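# Four arms lift loaded tray onto wall shelf

## Task

Get the whole tray resting on the wall-mounted shelf, never letting the tray or any crockery drop freely by more than a few centimetres. At the end the four risers on the table must still stand upright, and every item carried on the tray must be upright on it, close to its starting spot.

## Robot and tools

Robots: four identical Kinova Gen3 arms named arm1, arm2, arm3 and arm4. Each has seven joints, a five-fingered right hand and a wrist camera (arm1_cam_wrist to arm4_cam_wrist). cam_high is a fixed room camera. The arms act independently and never wait for one another.

Frame: one shared scene frame in metres, origin on the floor, +z up. Arm feet (base_link), each facing along its own +x: arm1 x=-0.660 y=-1.500 z=+1.071 quat_wxyz=(+0.713, +0.000, +0.000, +0.701); arm2 x=+0.892 y=-1.238 z=+1.040 quat_wxyz=(+0.012, +0.002, +0.001, +1.000); arm3 x=-1.670 y=-1.220 z=+1.040 quat_wxyz=(+1.000, -0.002, +0.000, +0.025); arm4 x=-0.291 y=-0.748 z=+0.953 quat_wxyz=(+0.721, -0.001, +0.001, -0.693). Surface heights below the arms: z=+0.914, +0.950, +0.980. Reach is roughly 1.06 m from the joint1 axis.

Joints (all absolute targets in radians, not offsets): joint1_rad -6.283..6.283 spins the arm about its foot, positive clockwise seen from above, 0 pointing along the foot's +x. joint2_rad -2.249..2.249 is the shoulder, 0 upright, positive leans forward. joint3_rad -6.283..6.283 twists the upper arm. joint4_rad -2.579..2.579 is the elbow, 0 straight. joint5_rad -6.283..6.283 twists the forearm. joint6_rad -2.099..2.099 is the wrist bend. joint7_rad -6.283..6.283 rolls the hand, positive counter-clockwise viewed from behind. Reference posture: joints 1, 3, 5 at 0 and joint7 at 1.57 gives fingers pointing down in front, palm to the right, thumb toward the foot. A joint counts as done within 0.01 rad.

Hand keys, each on a -1..1 scale (absolute): hand_little, hand_ring, hand_middle, hand_index (+1 straight, -1 curled); hand_thumb_bend (+1 straight, -1 fully bent); hand_thumb_turn (+1 beside the palm, -1 opposite the fingers). Settings that move nothing: hand_force_limit -1..1 maps linearly to about 0..10 N at the fingertip (0..15 N for thumb motors); hand_speed -0.96..1, full speed from +0.48 up. Each scene starts with force limit 0 and speed -0.8 (slow). A motor only starts when its target changes by at least 0.002; changing a setting alone restarts nothing. For a soft grip close at hand_speed -0.94 or below. Grip geometry: hand point is 0.045 m ahead of the palm; fingers extend 0.06-0.07 m past it; with the thumb opposed the hand wraps objects about 0.035-0.065 m thick, or a handle down to about 0.025 m. A wrist bracket on the little-finger side can snag things.

Tool move: arguments arm1, arm2, arm3, arm4 (one object per arm; omit an arm to leave its old command running) and cameras. Each arm object holds joints (a map from joint name to absolute target, any subset) and optionally min_time_s (0.1 to 8 s, the shortest duration for that arm's motions). All named motions start at once; an arm's joints arrive together, and the hand path between postures may sweep wide. Speed caps: 1.39 rad/s for joints 1-4, 1.22 rad/s for joints 5-7. cameras: a list of camera names or ["all"]; [] for none. A move with no arm parts returns all states and images. Unknown keys make the call invalid; out-of-range values get it refused, and a refusal or a stop cancels later move, wait and finished_scene calls in the same reply.

Tool wait: seconds (0 to 10), optional cameras; commands nothing new. Tool zoom_image: camera plus region [x0, y0, x1, y1] in pixels, top-left origin, at most 504 by 504, on the newest image from that camera. Tool show_instructions: no arguments, shows reference pages. Tool finished_scene: scene (this scene's number); irreversible, and the goal must hold with the robots idle.

Results: the move line names each arm sent motion with done or its worst status. joint_status per joint: done, off_target (resting away, maybe still pushing), time_out (gives up and holds), not_followed (a collision check withheld targets; it may retry later). Arms listed as "as last shown" were not commanded. hand_stopped_by gives six words for little, ring, middle, index, thumb_bend, thumb_turn: moving, target, force, stalled or fault. *_load_n are fingertip loads in N, positive when pushed open; a grip loss shows as loads falling near 0. Joint velocities in rad/s ("within noise" means still), joint torques (positive toward larger angles, offset and noisy), and Flange force in the end-effector axes (approximate, sometimes "no reading"). on_its_own reports uncommanded behaviour. The pictures line gives image order; images may lag the state slightly.

Avoid: hard contact between robots, including one hand closing on another's fingers; torque faults (joint1-4 above 104.5 N m, joint5-7 above 51.3 N m, or straying over 5 degrees from plan), which freeze the arm for 10 s; the arm keeps pushing after contact, so do not drive into surfaces. Watch MOTOR HOT lines; at 75 °C the arm sags and pauses. Do not let tray or crockery fall, knock anything off the work area or floorward, slam fixed objects, or overload fingers with heavy or quickly swung loads. Stray pushes on loose objects may happen.

Each tool is called after "Request:" as a command line: name --argument value for each argument, lists and objects as JSON in quotes; but a table of rows of numbers goes row by row, as --pt "numbers of a row", without its own name.

Reference images:

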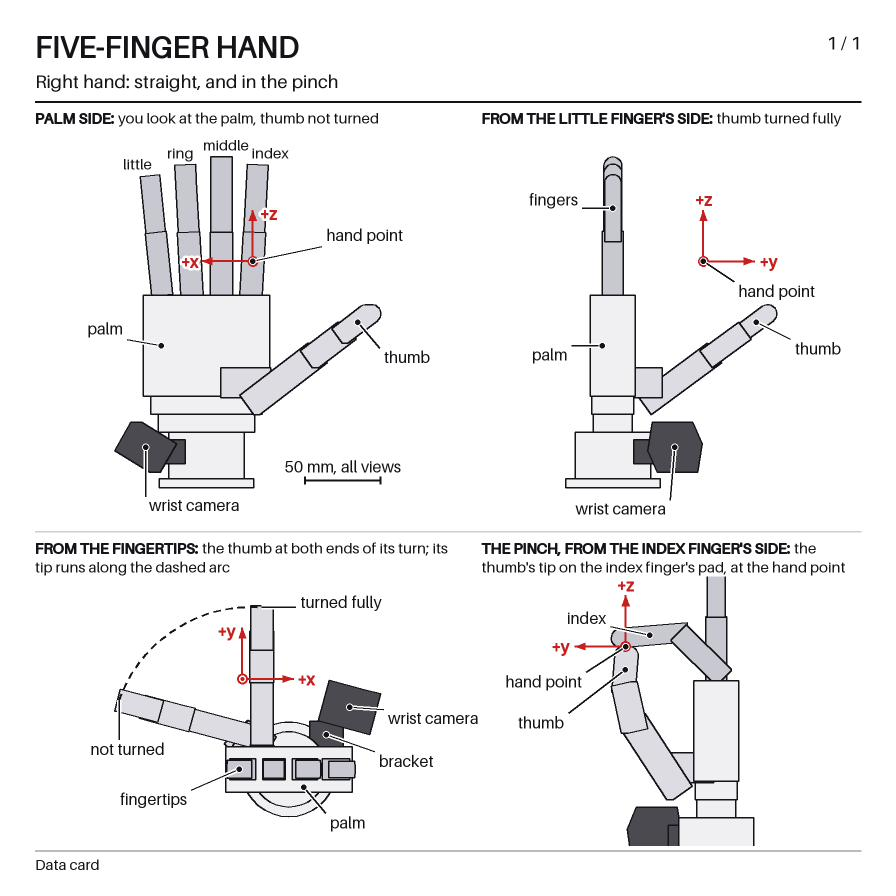

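## Session

Request:
move

Scene clock: 0.00 s.
Joint torques (N m): no reading
Motor temperatures (°C): arm1=[35 37 31 35 43 44 46] | arm2=[36 35 33 36 44 43 49] | arm3=[39 35 38 38 41 38 45] | arm4=[37 33 37 38 42 46 38]
Flange force (N): no reading
Joint velocities: within noise
arm1.joint_positions: joint1_rad=+1.415 joint2_rad=-0.366 joint3_rad=-0.048 joint4_rad=+1.557 joint5_rad=-0.017 joint6_rad=+2.045 joint7_rad=-1.936 hand_little=+1.000 hand_ring=+1.000 hand_middle=+1.000 hand_index=+1.000 hand_thumb_turn=+1.000 hand_thumb_bend=+1.000 hand_force_limit=+0.000 hand_speed=-0.800
arm1.joint_status: not commanded
arm1.hand_stopped_by: target,target,target,target,target,target
arm1.little_load_n: 0.5
arm1.ring_load_n: 0.0
arm1.middle_load_n: 0.0
arm1.index_load_n: 0.0
arm1.thumb_bend_load_n: 0.0
arm1.thumb_turn_load_n: 0.0
arm1.hand: x=-0.5078 y=-1.4427 z=+1.5396 quat_wxyz=(+0.045, -0.087, -0.995, +0.014) (m; scene frame)
arm2.joint_positions: joint1_rad=-0.743 joint2_rad=-0.492 joint3_rad=-0.110 joint4_rad=+1.496 joint5_rad=-0.002 joint6_rad=+1.971 joint7_rad=-1.871 hand_little=+1.000 hand_ring=+1.000 hand_middle=+1.000 hand_index=+1.000 hand_thumb_turn=+1.000 hand_thumb_bend=+1.000 hand_force_limit=+0.000 hand_speed=-0.800
arm2.joint_status: not commanded
arm2.hand_stopped_by: target,target,target,target,target,target
arm2.little_load_n: 0.0
arm2.ring_load_n: 0.0
arm2.middle_load_n: 0.0
arm2.index_load_n: 0.0
arm2.thumb_bend_load_n: 0.0
arm2.thumb_turn_load_n: 0.0
arm2.hand: x=+0.8073 y=-1.3826 z=+1.5524 quat_wxyz=(+0.023, +0.962, +0.257, -0.085) (m; scene frame)
arm3.joint_positions: joint1_rad=-0.042 joint2_rad=-0.361 joint3_rad=-0.038 joint4_rad=+1.501 joint5_rad=-0.026 joint6_rad=+2.051 joint7_rad=-1.926 hand_little=+1.000 hand_ring=+1.000 hand_middle=+1.000 hand_index=+1.000 hand_thumb_turn=+1.000 hand_thumb_bend=+1.000 hand_force_limit=+0.000 hand_speed=-0.800
arm3.joint_status: not commanded
arm3.hand_stopped_by: target,target,target,target,target,target
arm3.little_load_n: 0.0
arm3.ring_load_n: 0.0
arm3.middle_load_n: 0.0
arm3.index_load_n: 0.0
arm3.thumb_bend_load_n: 0.0
arm3.thumb_turn_load_n: 0.0
arm3.hand: x=-1.5054 y=-1.1647 z=+1.5258 quat_wxyz=(+0.025, -0.108, -0.994, +0.004) (m; scene frame)
arm4.joint_positions: joint1_rad=-0.596 joint2_rad=-0.455 joint3_rad=-0.076 joint4_rad=+1.504 joint5_rad=-0.019 joint6_rad=+1.983 joint7_rad=-2.111 hand_little=+1.000 hand_ring=+1.000 hand_middle=+1.000 hand_index=+1.000 hand_thumb_turn=+1.000 hand_thumb_bend=+1.000 hand_force_limit=+0.000 hand_speed=-0.800
arm4.joint_status: not commanded
arm4.hand_stopped_by: target,target,target,target,target,target
arm4.little_load_n: 0.0
arm4.ring_load_n: 0.0
arm4.middle_load_n: 0.0
arm4.index_load_n: 0.0
arm4.thumb_bend_load_n: 0.0
arm4.thumb_turn_load_n: 0.0
arm4.hand: x=-0.1545 y=-0.8685 z=+1.4575 quat_wxyz=(-0.051, -0.642, -0.765, +0.018) (m; scene frame)
pictures: arm1_cam_wrist, arm2_cam_wrist, arm3_cam_wrist, arm4_cam_wrist, cam_high
Images, in order (width x height): arm1_cam_wrist 672x504, arm2_cam_wrist 672x504, arm3_cam_wrist 672x504, arm4_cam_wrist 672x504, cam_high 672x504.

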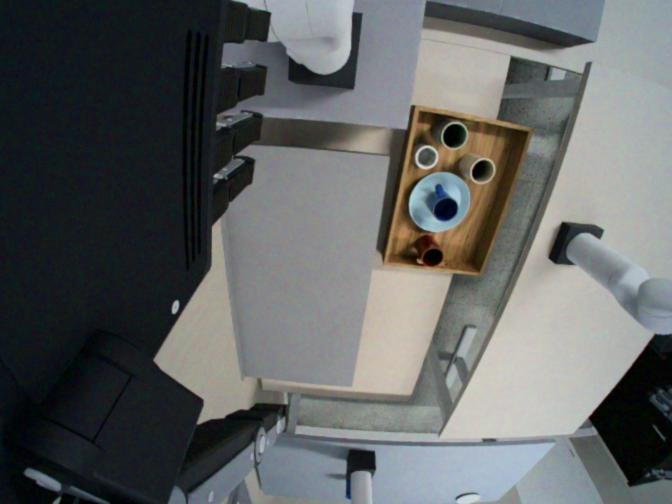

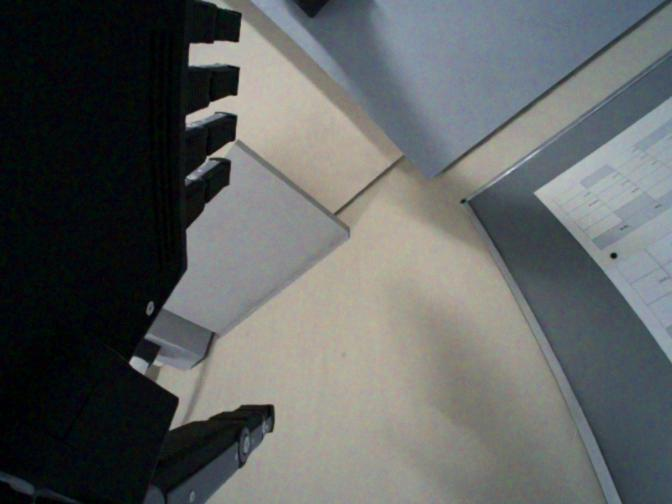

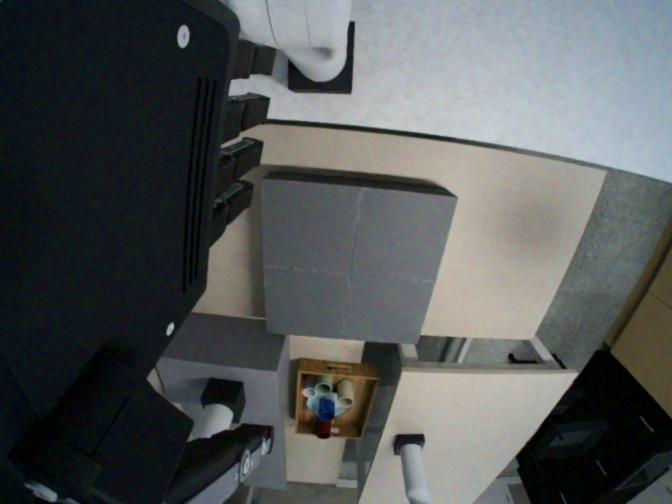

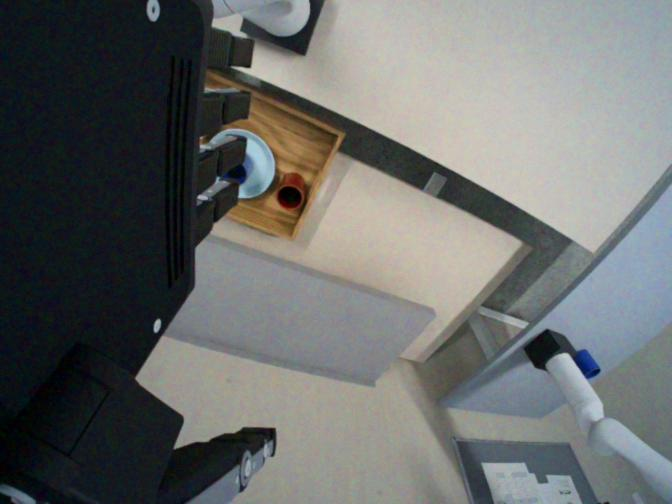

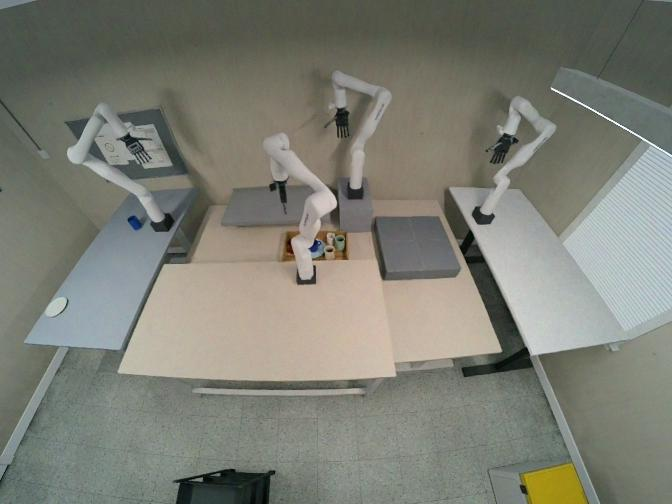

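Request:
zoom_image --camera "cam_high" --region '[180, 130, 480, 310]'

Request:
zoom_image --camera "cam_high" --region '[270, 220, 360, 300]'

Request:
zoom_image --camera "arm1_cam_wrist" --region '[200, 0, 620, 440]'

Request:
zoom_image --camera "arm3_cam_wrist" --region '[150, 150, 600, 504]'

Request:
zoom_image --camera "arm4_cam_wrist" --region '[100, 0, 600, 420]'

Scaled by 1.680 from the camera's 672x504 image, which has a finer 960x720 frame.

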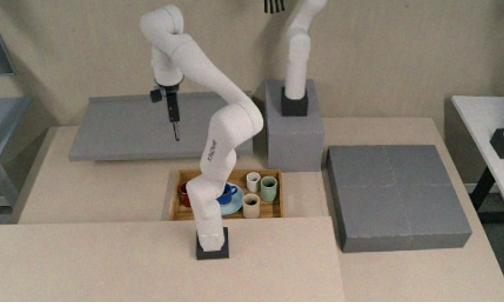

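Scaled by 5.600 from the camera's 672x504 image, which has a finer 960x720 frame.

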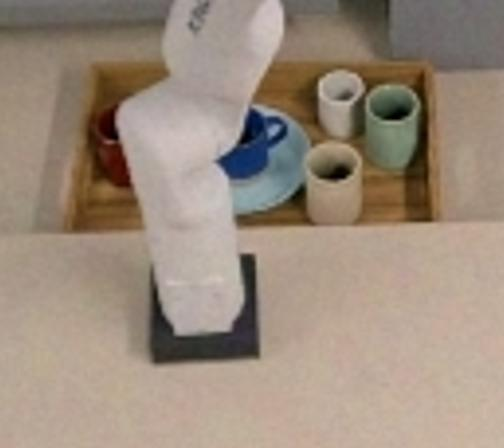

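Scaled by 1.145 from the camera's 672x504 image, which has a finer 960x720 frame.

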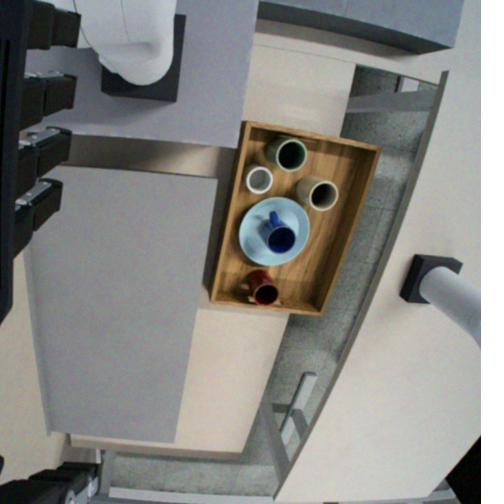

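Scaled by 1.120 from the camera's 672x504 image, which has a finer 960x720 frame.

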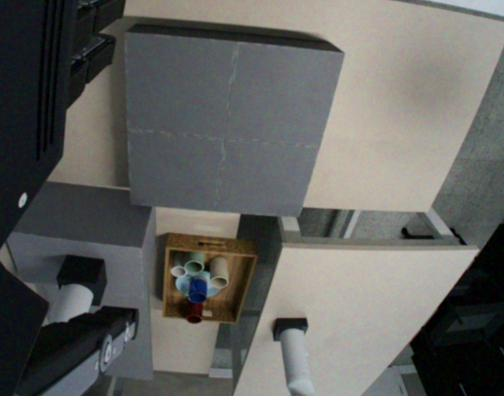

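Scaled by 1.008 from the camera's 672x504 image, which has a finer 960x720 frame.

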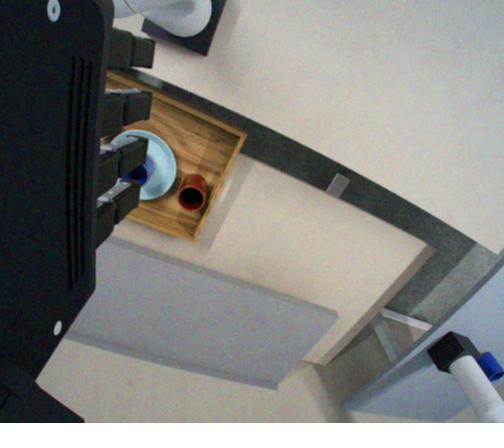

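Request:
move --arm2 '{"joints":{"joint1_rad":0.05,"joint2_rad":0.5,"joint3_rad":0,"joint4_rad":1.3,"joint5_rad":0,"joint6_rad":0.95,"joint7_rad":-1.57},"min_time_s":3}' --arm3 '{"joints":{"joint1_rad":-0.05,"joint2_rad":0.5,"joint3_rad":0,"joint4_rad":1.3,"joint5_rad":0,"joint6_rad":0.95,"joint7_rad":-1.57},"min_time_s":3}' --arm4 '{"joints":{"joint1_rad":0.05,"joint3_rad":0,"joint5_rad":0,"joint7_rad":-1.8},"min_time_s":3}' --cameras '["all"]'

Scene clock: 9.37 s.
Joint torques (N m): arm1=[0.59 -0.9 -0.72 -7.72 0.23 -0.15 -0.13] | arm2=[0.49 -17.08 0.93 -7.69 0.16 -0.8 -0.14] | arm3=[0.28 -17.75 0.75 -10.22 0.19 -0.83 0.03] | arm4=[-0.3 -0.47 -0.67 -6.82 -0.44 -0.14 -0.17]
Motor temperatures (°C): arm1=[35 37 31 35 43 44 46] | arm2=[36 35 33 36 44 43 49] | arm3=[39 35 38 38 41 38 45] | arm4=[37 33 37 38 42 46 38]
Flange force (N): arm1=[-0.8 -2.3 0.0] | arm2=[-3.3 0.3 -1.4] | arm3=[7.2 0.6 0.7] | arm4=[-4.7 -1.8 -3.3]
move: arm2 done; arm3 done; arm4 done
Joint velocities: within noise
arm1: as last shown
arm1.little_load_n: 0.0
arm2.joint_positions: joint1_rad=+0.050 joint2_rad=+0.500 joint3_rad=+0.000 joint4_rad=+1.300 joint5_rad=+0.000 joint6_rad=+0.950 joint7_rad=-1.570 hand_little=+1.000 hand_ring=+1.000 hand_middle=+1.000 hand_index=+1.000 hand_thumb_turn=+1.000 hand_thumb_bend=+1.000 hand_force_limit=+0.000 hand_speed=-0.800
arm2.joint_status: all done
arm2.hand_stopped_by: target,target,target,target,target,target
arm2.little_load_n: 0.0
arm2.ring_load_n: 0.0
arm2.middle_load_n: 0.0
arm2.index_load_n: 0.0
arm2.thumb_bend_load_n: 0.0
arm2.thumb_turn_load_n: 0.0
arm2.hand: x=+0.2334 y=-1.2239 z=+1.3394 quat_wxyz=(-0.006, +0.980, -0.036, -0.197) (m; scene frame)
arm3.joint_positions: joint1_rad=-0.050 joint2_rad=+0.500 joint3_rad=+0.000 joint4_rad=+1.300 joint5_rad=+0.000 joint6_rad=+0.950 joint7_rad=-1.570 hand_little=+1.000 hand_ring=+1.000 hand_middle=+1.000 hand_index=+1.000 hand_thumb_turn=+1.000 hand_thumb_bend=+1.000 hand_force_limit=+0.000 hand_speed=-0.800
arm3.joint_status: all done
arm3.hand_stopped_by: target,target,target,target,target,target
arm3.little_load_n: 0.0
arm3.ring_load_n: 0.0
arm3.middle_load_n: 0.0
arm3.index_load_n: 0.0
arm3.thumb_bend_load_n: 0.0
arm3.thumb_turn_load_n: 0.0
arm3.hand: x=-1.0178 y=-1.1173 z=+1.3357 quat_wxyz=(-0.194, +0.050, -0.980, -0.007) (m; scene frame)
arm4.joint_positions: joint1_rad=+0.050 joint2_rad=-0.455 joint3_rad=+0.000 joint4_rad=+1.504 joint5_rad=+0.000 joint6_rad=+1.983 joint7_rad=-1.800 hand_little=+1.000 hand_ring=+1.000 hand_middle=+1.000 hand_index=+1.000 hand_thumb_turn=+1.000 hand_thumb_bend=+1.000 hand_force_limit=+0.000 hand_speed=-0.800
arm4.joint_status: all done
arm4.hand_stopped_by: target,target,target,target,target,target
arm4.little_load_n: 0.0
arm4.ring_load_n: 0.0
arm4.middle_load_n: 0.0
arm4.index_load_n: 0.0
arm4.thumb_bend_load_n: 0.0
arm4.thumb_turn_load_n: 0.0
arm4.hand: x=-0.2639 y=-0.9145 z=+1.4571 quat_wxyz=(-0.042, -0.785, -0.617, +0.036) (m; scene frame)
pictures: arm1_cam_wrist, arm2_cam_wrist, arm3_cam_wrist, arm4_cam_wrist, cam_high
Images, in order (width x height): arm1_cam_wrist 672x504, arm2_cam_wrist 672x504, arm3_cam_wrist 672x504, arm4_cam_wrist 672x504, cam_high 672x504.

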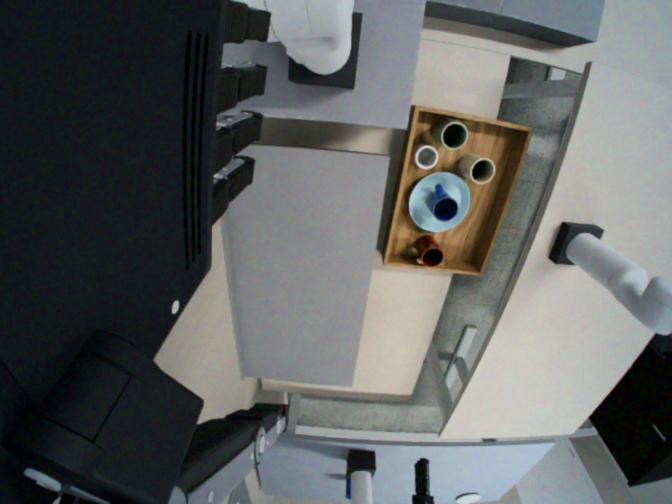

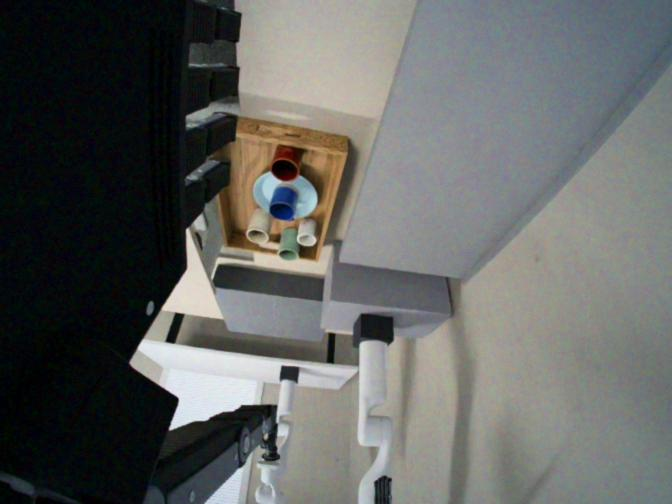

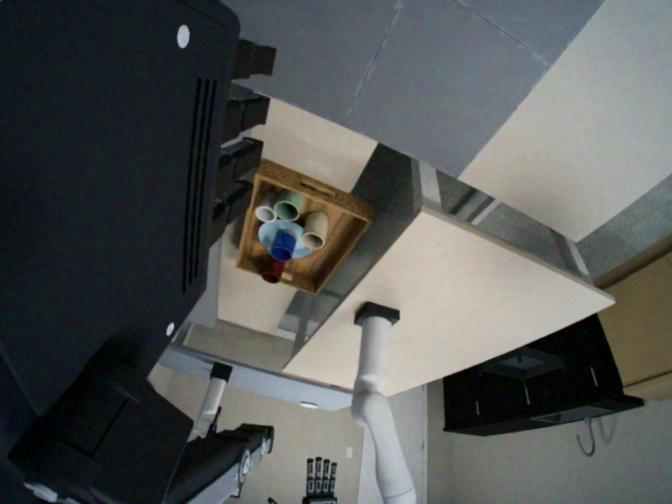

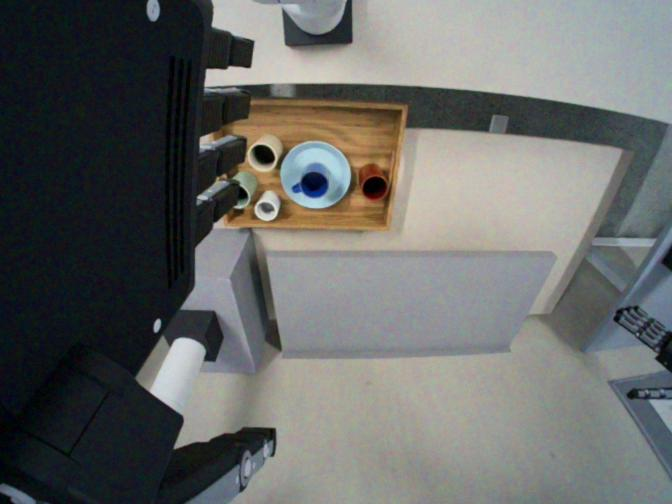

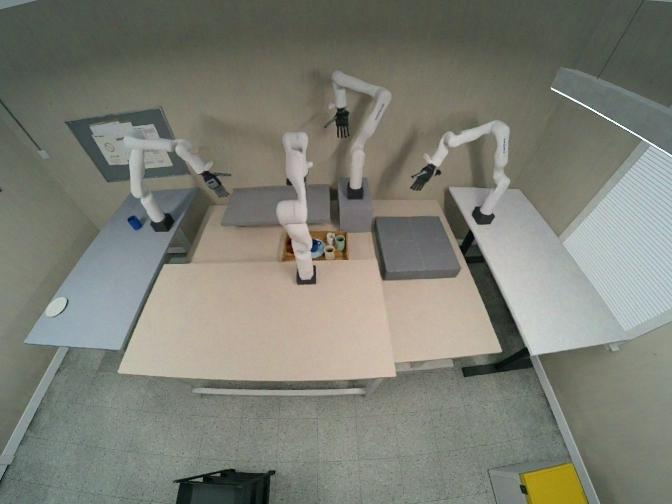

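Request:
zoom_image --camera "arm2_cam_wrist" --region '[190, 80, 390, 280]'

Request:
zoom_image --camera "arm3_cam_wrist" --region '[210, 120, 410, 320]'

Request:
zoom_image --camera "arm4_cam_wrist" --region '[180, 60, 600, 380]'

Scaled by 2.520 from the camera's 672x504 image, which has a finer 960x720 frame.

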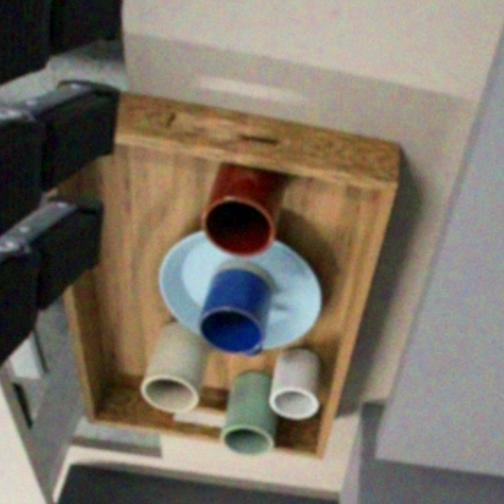

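Scaled by 2.520 from the camera's 672x504 image, which has a finer 960x720 frame.

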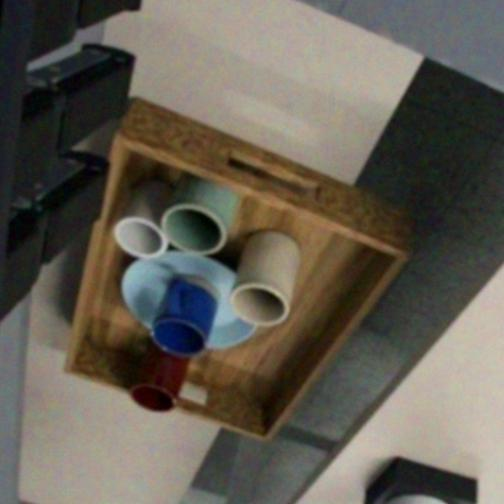

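Scaled by 1.200 from the camera's 672x504 image, which has a finer 960x720 frame.

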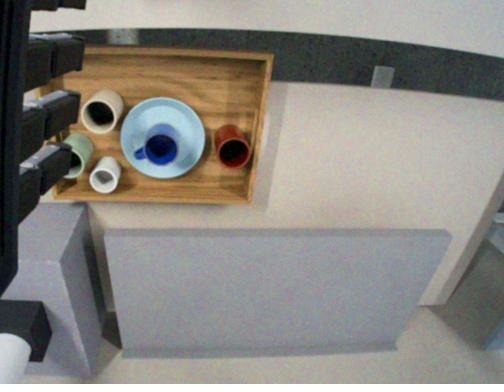

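Request:
move --arm2 '{"joints":{"joint1_rad":0.147,"joint2_rad":1.347,"joint4_rad":0.763,"joint6_rad":0.595},"min_time_s":4}' --arm3 '{"joints":{"joint1_rad":-0.09,"joint2_rad":1.347,"joint4_rad":0.763,"joint6_rad":0.595},"min_time_s":4}' --cameras '["arm2_cam_wrist","arm3_cam_wrist","cam_high"]'

Scene clock: 15.93 s.
Joint torques (N m): arm1=[0.57 -0.92 -0.7 -7.72 0.22 -0.14 -0.13] | arm2=[0.52 -25.44 1.14 -6.83 0.17 -0.91 -0.17] | arm3=[0.31 -26.19 0.92 -9.32 0.16 -0.92 0.03] | arm4=[-0.37 -0.42 -0.63 -6.76 -0.43 -0.13 -0.11]
Motor temperatures (°C): arm1=[35 37 31 35 42 44 45] | arm2=[36 35 33 36 44 43 49] | arm3=[39 35 38 38 41 38 45] | arm4=[37 33 37 38 42 46 38]
Flange force (N): arm1=[-0.8 -2.3 0.0] | arm2=[-4.9 -0.1 1.5] | arm3=[9.9 0.5 -6.3] | arm4=[-4.5 -1.4 -3.5]
move: arm2 done; arm3 done
Joint velocities: within noise
arm1, arm4: as last shown
arm2.joint_positions: joint1_rad=+0.147 joint2_rad=+1.347 joint3_rad=+0.000 joint4_rad=+0.763 joint5_rad=+0.000 joint6_rad=+0.595 joint7_rad=-1.570 hand_little=+1.000 hand_ring=+1.000 hand_middle=+1.000 hand_index=+1.000 hand_thumb_turn=+1.000 hand_thumb_bend=+1.000 hand_force_limit=+0.000 hand_speed=-0.800
arm2.joint_status: all done
arm2.hand_stopped_by: target,target,target,target,target,target
arm2.little_load_n: 0.0
arm2.ring_load_n: 0.0
arm2.middle_load_n: 0.0
arm2.index_load_n: 0.0
arm2.thumb_bend_load_n: 0.0
arm2.thumb_turn_load_n: -0.5
arm2.hand: x=+0.0540 y=-1.1293 z=+0.9813 quat_wxyz=(-0.017, +0.972, -0.083, -0.218) (m; scene frame)
arm3.joint_positions: joint1_rad=-0.090 joint2_rad=+1.347 joint3_rad=+0.000 joint4_rad=+0.763 joint5_rad=+0.000 joint6_rad=+0.595 joint7_rad=-1.570 hand_little=+1.000 hand_ring=+1.000 hand_middle=+1.000 hand_index=+1.000 hand_thumb_turn=+1.000 hand_thumb_bend=+1.000 hand_force_limit=+0.000 hand_speed=-0.800
arm3.joint_status: all done
arm3.hand_stopped_by: target,target,target,target,target,target
arm3.little_load_n: 0.0
arm3.ring_load_n: 0.0
arm3.middle_load_n: 0.0
arm3.index_load_n: 0.0
arm3.thumb_bend_load_n: 0.0
arm3.thumb_turn_load_n: 0.0
arm3.hand: x=-0.8396 y=-1.0672 z=+0.9766 quat_wxyz=(-0.216, +0.069, -0.974, -0.013) (m; scene frame)
pictures: arm2_cam_wrist, arm3_cam_wrist, cam_high
Images, in order (width x height): arm2_cam_wrist 672x504, arm3_cam_wrist 672x504, cam_high 672x504.

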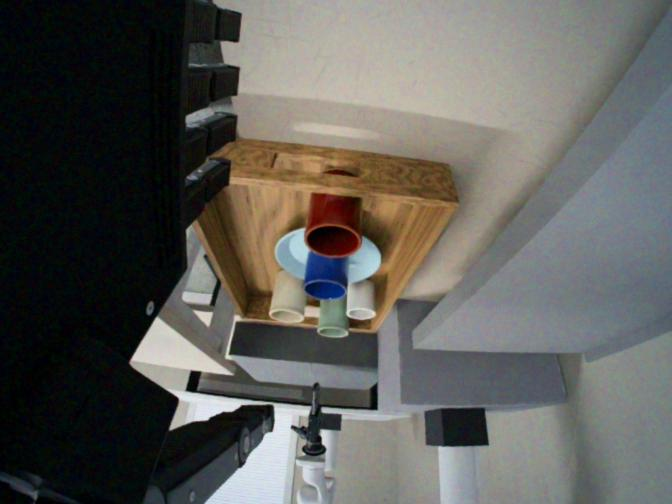

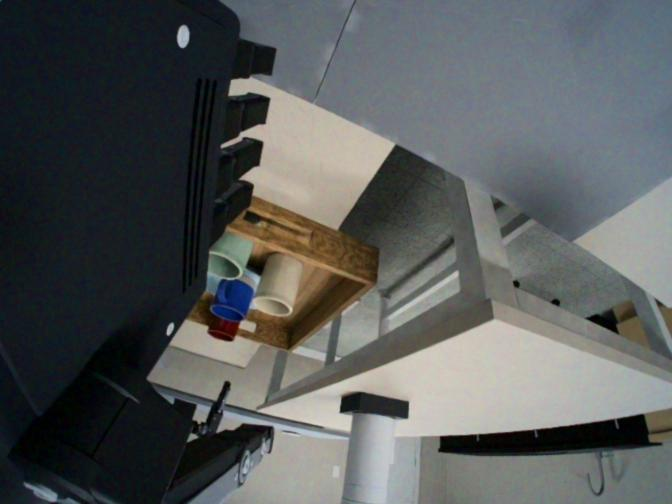

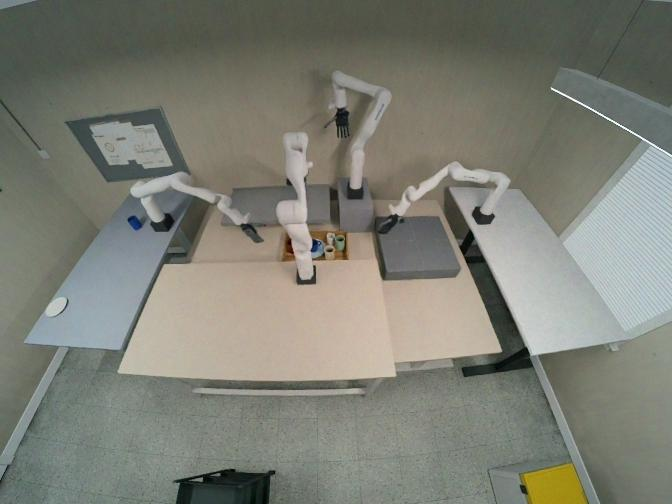

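Request:
zoom_image --camera "arm2_cam_wrist" --region '[200, 80, 500, 305]'

Request:
zoom_image --camera "arm3_cam_wrist" --region '[190, 160, 410, 380]'

Scaled by 1.680 from the camera's 672x504 image, which has a finer 960x720 frame.

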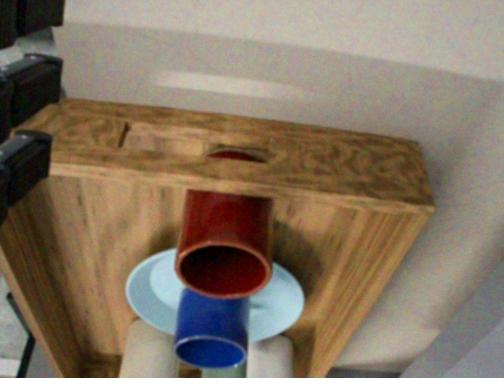

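Scaled by 2.291 from the camera's 672x504 image, which has a finer 960x720 frame.

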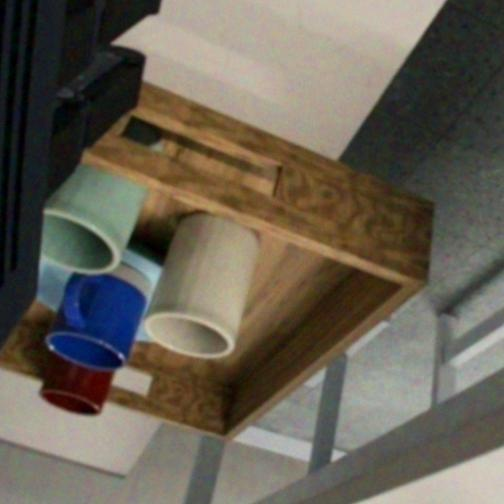

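Request:
move --arm3 '{"joints":{"joint1_rad":-0.09,"joint2_rad":1.1,"joint4_rad":1.05,"joint6_rad":0.555},"min_time_s":2}'

Request:
move --arm1 '{"joints":{"joint1_rad":-0.174,"joint2_rad":1.011,"joint3_rad":0,"joint4_rad":1.956,"joint5_rad":0,"joint6_rad":0.175,"joint7_rad":1.414},"min_time_s":6}' --cameras '["all"]'

Scene clock: 21.70 s.
Joint torques (N m): arm1=[0.55 -0.89 -0.66 -7.72 0.24 -0.12 -0.15] | arm2=[0.54 -25.39 1.13 -6.84 0.17 -0.91 -0.17] | arm3=[0.34 -24.41 0.92 -9.24 0.18 -0.94 0.05] | arm4=[-0.29 -0.51 -0.63 -6.79 -0.43 -0.15 -0.14]
Motor temperatures (°C): arm1=[35 37 31 35 42 44 45] | arm2=[36 35 33 36 44 43 49] | arm3=[39 35 38 38 41 38 45] | arm4=[37 33 37 38 42 46 38]
Flange force (N): arm1=[-0.8 -2.2 0.1] | arm2=[-4.7 0.0 1.3] | arm3=[8.2 0.6 -4.1] | arm4=[-4.7 -1.5 -3.5]
move: arm3 done
Joint velocities: within noise
arm1, arm2, arm4: as last shown
arm2.thumb_turn_load_n: 0.0
arm3.joint_positions: joint1_rad=-0.090 joint2_rad=+1.100 joint3_rad=+0.000 joint4_rad=+1.050 joint5_rad=+0.000 joint6_rad=+0.555 joint7_rad=-1.570 hand_little=+1.000 hand_ring=+1.000 hand_middle=+1.000 hand_index=+1.000 hand_thumb_turn=+1.000 hand_thumb_bend=+1.000 hand_force_limit=+0.000 hand_speed=-0.800
arm3.joint_status: all done
arm3.hand_stopped_by: target,target,target,target,target,target
arm3.little_load_n: 0.0
arm3.ring_load_n: 0.0
arm3.middle_load_n: 0.0
arm3.index_load_n: 0.0
arm3.thumb_bend_load_n: 0.0
arm3.thumb_turn_load_n: 0.0
arm3.hand: x=-0.8810 y=-1.0726 z=+1.0634 quat_wxyz=(-0.216, +0.069, -0.974, -0.013) (m; scene frame)
arm4.little_load_n: 0.5
pictures: none

Scene clock: 28.03 s.
Joint torques (N m): arm1=[0.5 -17.91 -0.37 -1.96 0.24 -0.25 -0.11] | arm2=[0.51 -25.42 1.13 -6.84 0.16 -0.9 -0.16] | arm3=[0.36 -24.41 0.88 -9.23 0.18 -0.94 0.05] | arm4=[-0.31 -0.42 -0.78 -6.8 -0.44 -0.15 -0.13]
Motor temperatures (°C): arm1=[35 37 31 35 42 44 45] | arm2=[36 35 33 36 44 43 49] | arm3=[39 36 38 38 41 38 45] | arm4=[37 33 37 38 42 46 38]
Flange force (N): arm1=[-1.2 -1.5 -0.2] | arm2=[-4.7 -0.1 1.3] | arm3=[8.2 0.6 -4.1] | arm4=[-4.6 -2.0 -3.4]
move: arm1 done
Joint velocities: within noise
arm1.joint_positions: joint1_rad=-0.174 joint2_rad=+1.011 joint3_rad=+0.000 joint4_rad=+1.956 joint5_rad=+0.000 joint6_rad=+0.175 joint7_rad=+1.414 hand_little=+1.000 hand_ring=+1.000 hand_middle=+1.000 hand_index=+1.000 hand_thumb_turn=+1.000 hand_thumb_bend=+1.000 hand_force_limit=+0.000 hand_speed=-0.800
arm1.joint_status: all done
arm1.hand_stopped_by: target,target,target,target,target,target
arm1.little_load_n: 0.0
arm1.ring_load_n: 0.5
arm1.middle_load_n: 0.0
arm1.index_load_n: -0.5
arm1.thumb_bend_load_n: 0.0
arm1.thumb_turn_load_n: 0.0
arm1.hand: x=-0.6400 y=-1.1213 z=+0.9473 quat_wxyz=(+0.000, +0.707, +0.708, +0.000) (m; scene frame)
arm2, arm3, arm4: as last shown
arm3.thumb_bend_load_n: -0.5
arm4.little_load_n: 0.0
arm4.ring_load_n: 0.5
pictures: arm1_cam_wrist, arm2_cam_wrist, arm3_cam_wrist, arm4_cam_wrist, cam_high
Images, in order (width x height): arm1_cam_wrist 672x504, arm2_cam_wrist 672x504, arm3_cam_wrist 672x504, arm4_cam_wrist 672x504, cam_high 672x504.

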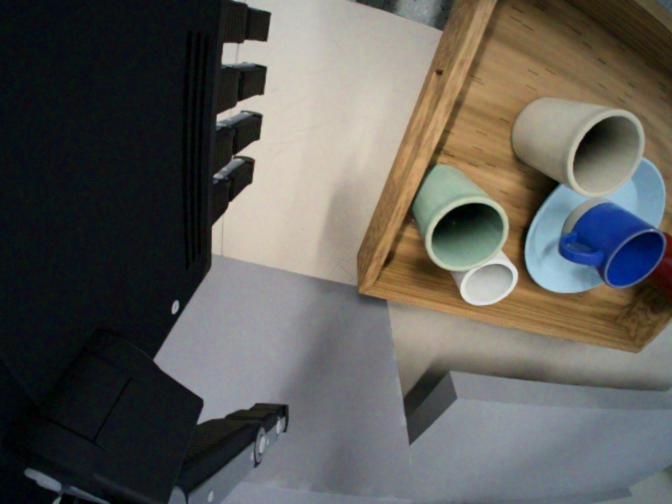

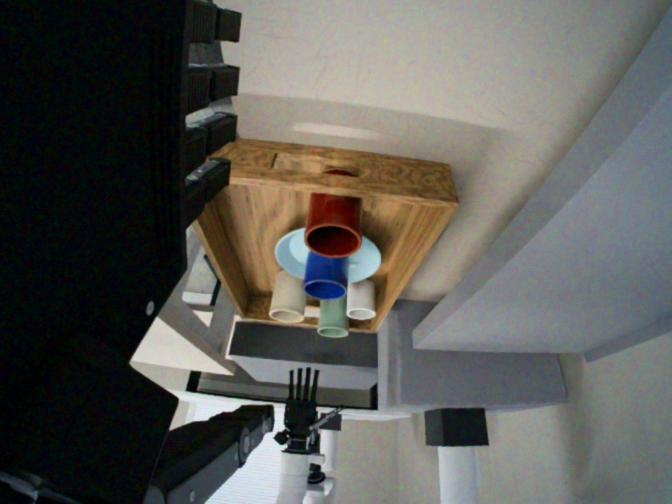

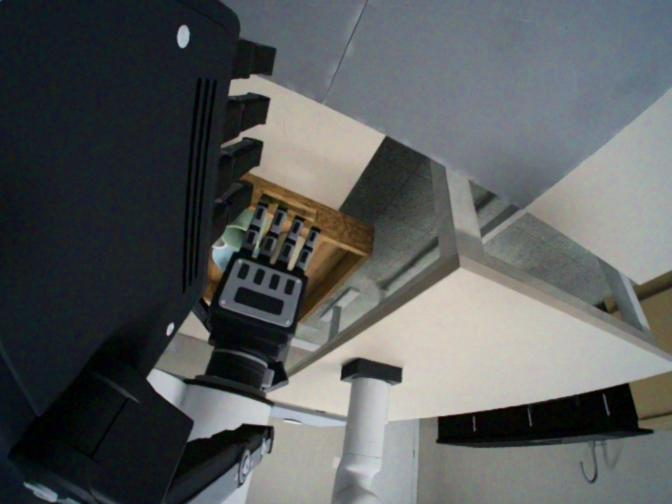

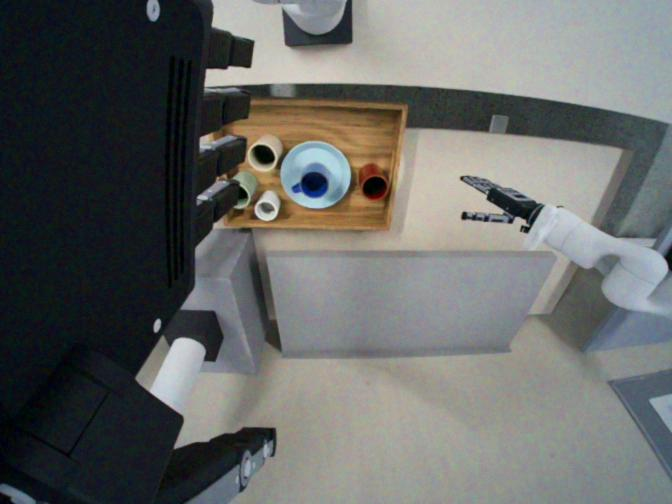

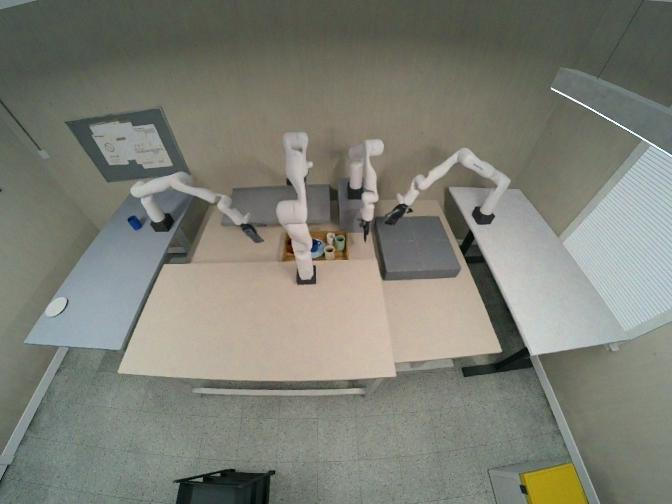

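Request:
zoom_image --camera "arm1_cam_wrist" --region '[336, 0, 672, 252]'

Request:
zoom_image --camera "arm1_cam_wrist" --region '[336, 152, 672, 404]'

Request:
zoom_image --camera "arm3_cam_wrist" --region '[190, 140, 410, 360]'

Scaled by 1.500 from the camera's 672x504 image, which has a finer 960x720 frame.

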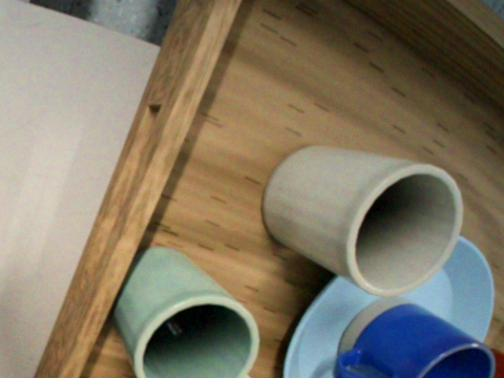

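Scaled by 1.500 from the camera's 672x504 image, which has a finer 960x720 frame.

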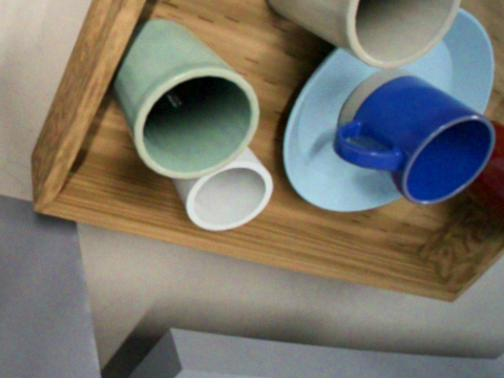

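Scaled by 2.291 from the camera's 672x504 image, which has a finer 960x720 frame.

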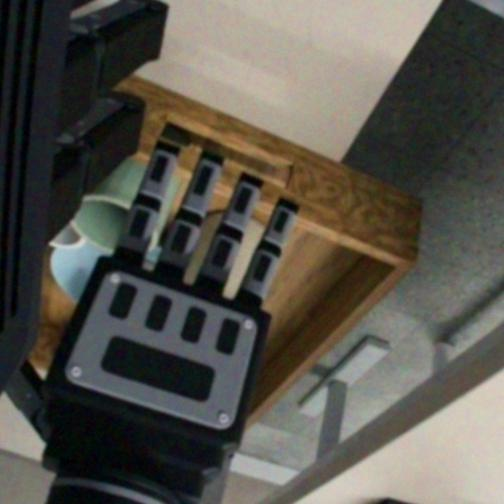

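Request:
move --arm1 '{"joints":{"joint1_rad":0.0234,"joint2_rad":1.1851,"joint4_rad":1.8193,"joint6_rad":0.1372,"joint7_rad":1.611,"hand_thumb_turn":-1,"hand_speed":-0.2},"min_time_s":3}' --cameras '["arm1_cam_wrist","arm2_cam_wrist","arm3_cam_wrist","arm4_cam_wrist"]'

Request:
zoom_image --camera "arm1_cam_wrist" --region '[200, 0, 600, 400]'

Request:
zoom_image --camera "arm3_cam_wrist" --region '[190, 140, 410, 360]'

Request:
zoom_image --camera "arm4_cam_wrist" --region '[180, 60, 440, 260]'

Scene clock: 34.63 s.
Joint torques (N m): arm1=[0.59 -19.12 -0.33 -1.61 0.23 -0.27 -0.12] | arm2=[0.56 -25.41 1.12 -6.82 0.16 -0.91 -0.17] | arm3=[0.34 -24.44 0.9 -9.19 0.22 -0.93 0.02] | arm4=[-0.28 -0.47 -0.67 -6.81 -0.45 -0.17 -0.12]
Motor temperatures (°C): arm1=[35 37 31 35 42 44 45] | arm2=[36 35 33 36 44 43 49] | arm3=[39 36 38 38 41 38 45] | arm4=[37 33 37 38 42 46 38]
Flange force (N): arm1=[-0.7 -1.7 -0.3] | arm2=[-4.9 0.0 1.4] | arm3=[8.0 0.5 -3.9] | arm4=[-4.6 -1.7 -3.5]
move: arm1 done
Joint velocities: within noise
arm1.joint_positions: joint1_rad=+0.023 joint2_rad=+1.185 joint3_rad=+0.000 joint4_rad=+1.819 joint5_rad=+0.000 joint6_rad=+0.137 joint7_rad=+1.611 hand_little=+1.000 hand_ring=+1.000 hand_middle=+1.000 hand_index=+1.000 hand_thumb_turn=-1.000 hand_thumb_bend=+1.000 hand_force_limit=+0.000 hand_speed=-0.200
arm1.joint_status: all done
arm1.hand_stopped_by: target,target,target,target,target,target
arm1.little_load_n: 0.0
arm1.ring_load_n: 0.0
arm1.middle_load_n: 0.0
arm1.index_load_n: 0.0
arm1.thumb_bend_load_n: 0.0
arm1.thumb_turn_load_n: 0.0
arm1.hand: x=-0.5581 y=-1.0996 z=+0.8803 quat_wxyz=(+0.000, +0.707, +0.707, +0.000) (m; scene frame)
arm2, arm3, arm4: as last shown
arm3.thumb_bend_load_n: 0.0
arm4.ring_load_n: 0.0
pictures: arm1_cam_wrist, arm2_cam_wrist, arm3_cam_wrist, arm4_cam_wrist
Images, in order (width x height): arm1_cam_wrist 672x504, arm2_cam_wrist 672x504, arm3_cam_wrist 672x504, arm4_cam_wrist 672x504.

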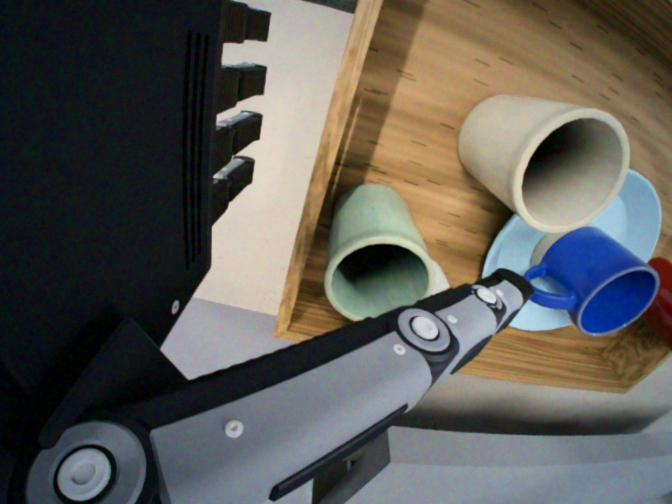

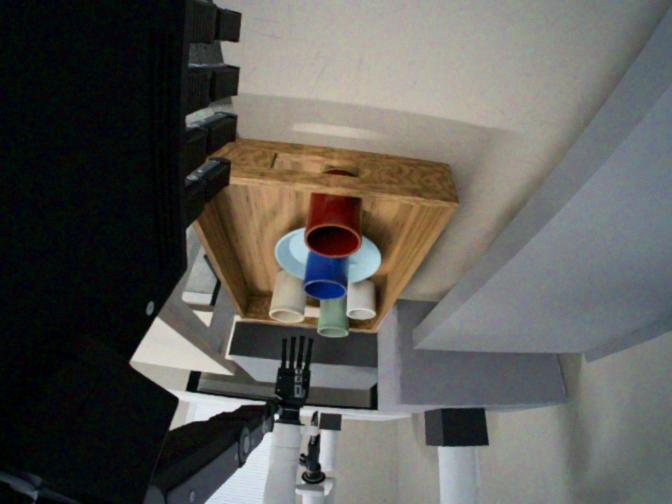

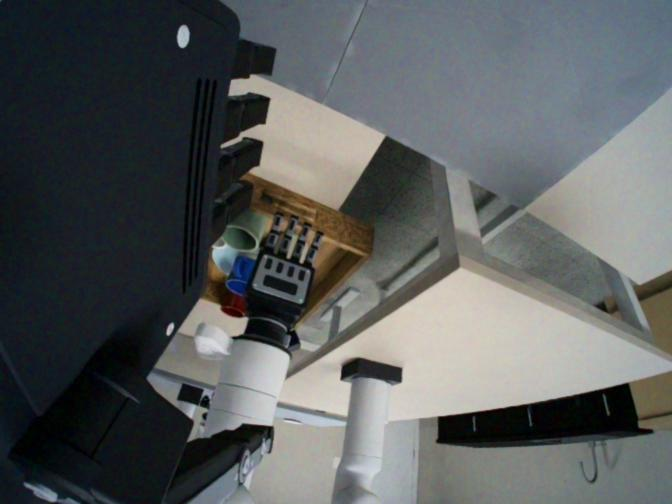

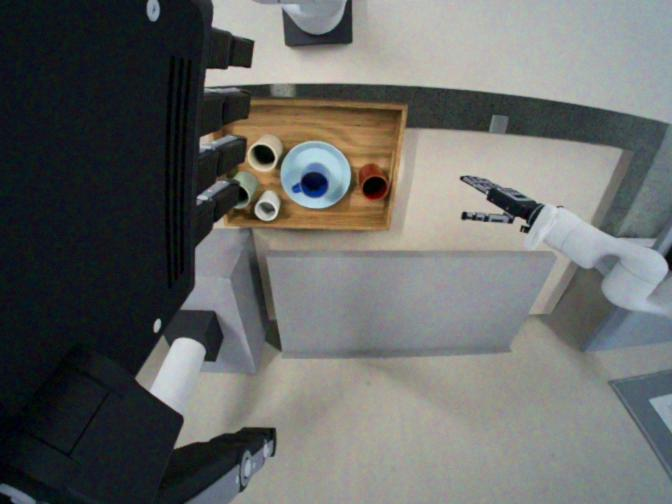

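Scaled by 1.260 from the camera's 672x504 image, which has a finer 960x720 frame.

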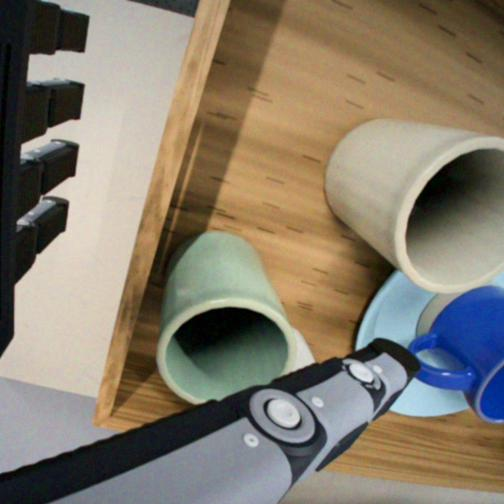

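Scaled by 2.291 from the camera's 672x504 image, which has a finer 960x720 frame.

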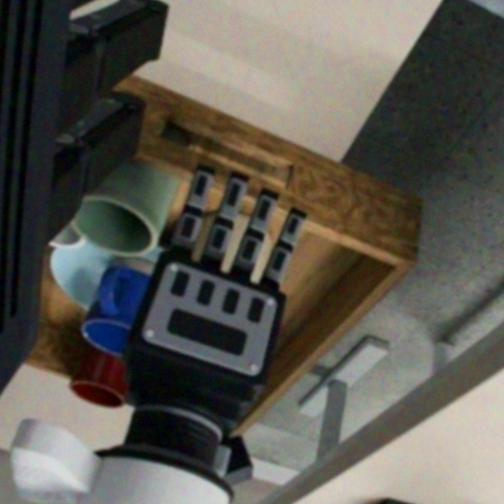

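Scaled by 1.938 from the camera's 672x504 image, which has a finer 960x720 frame.

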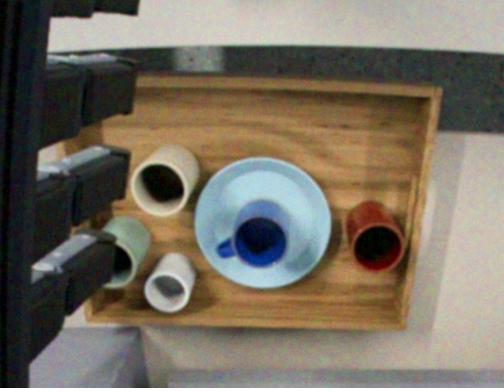

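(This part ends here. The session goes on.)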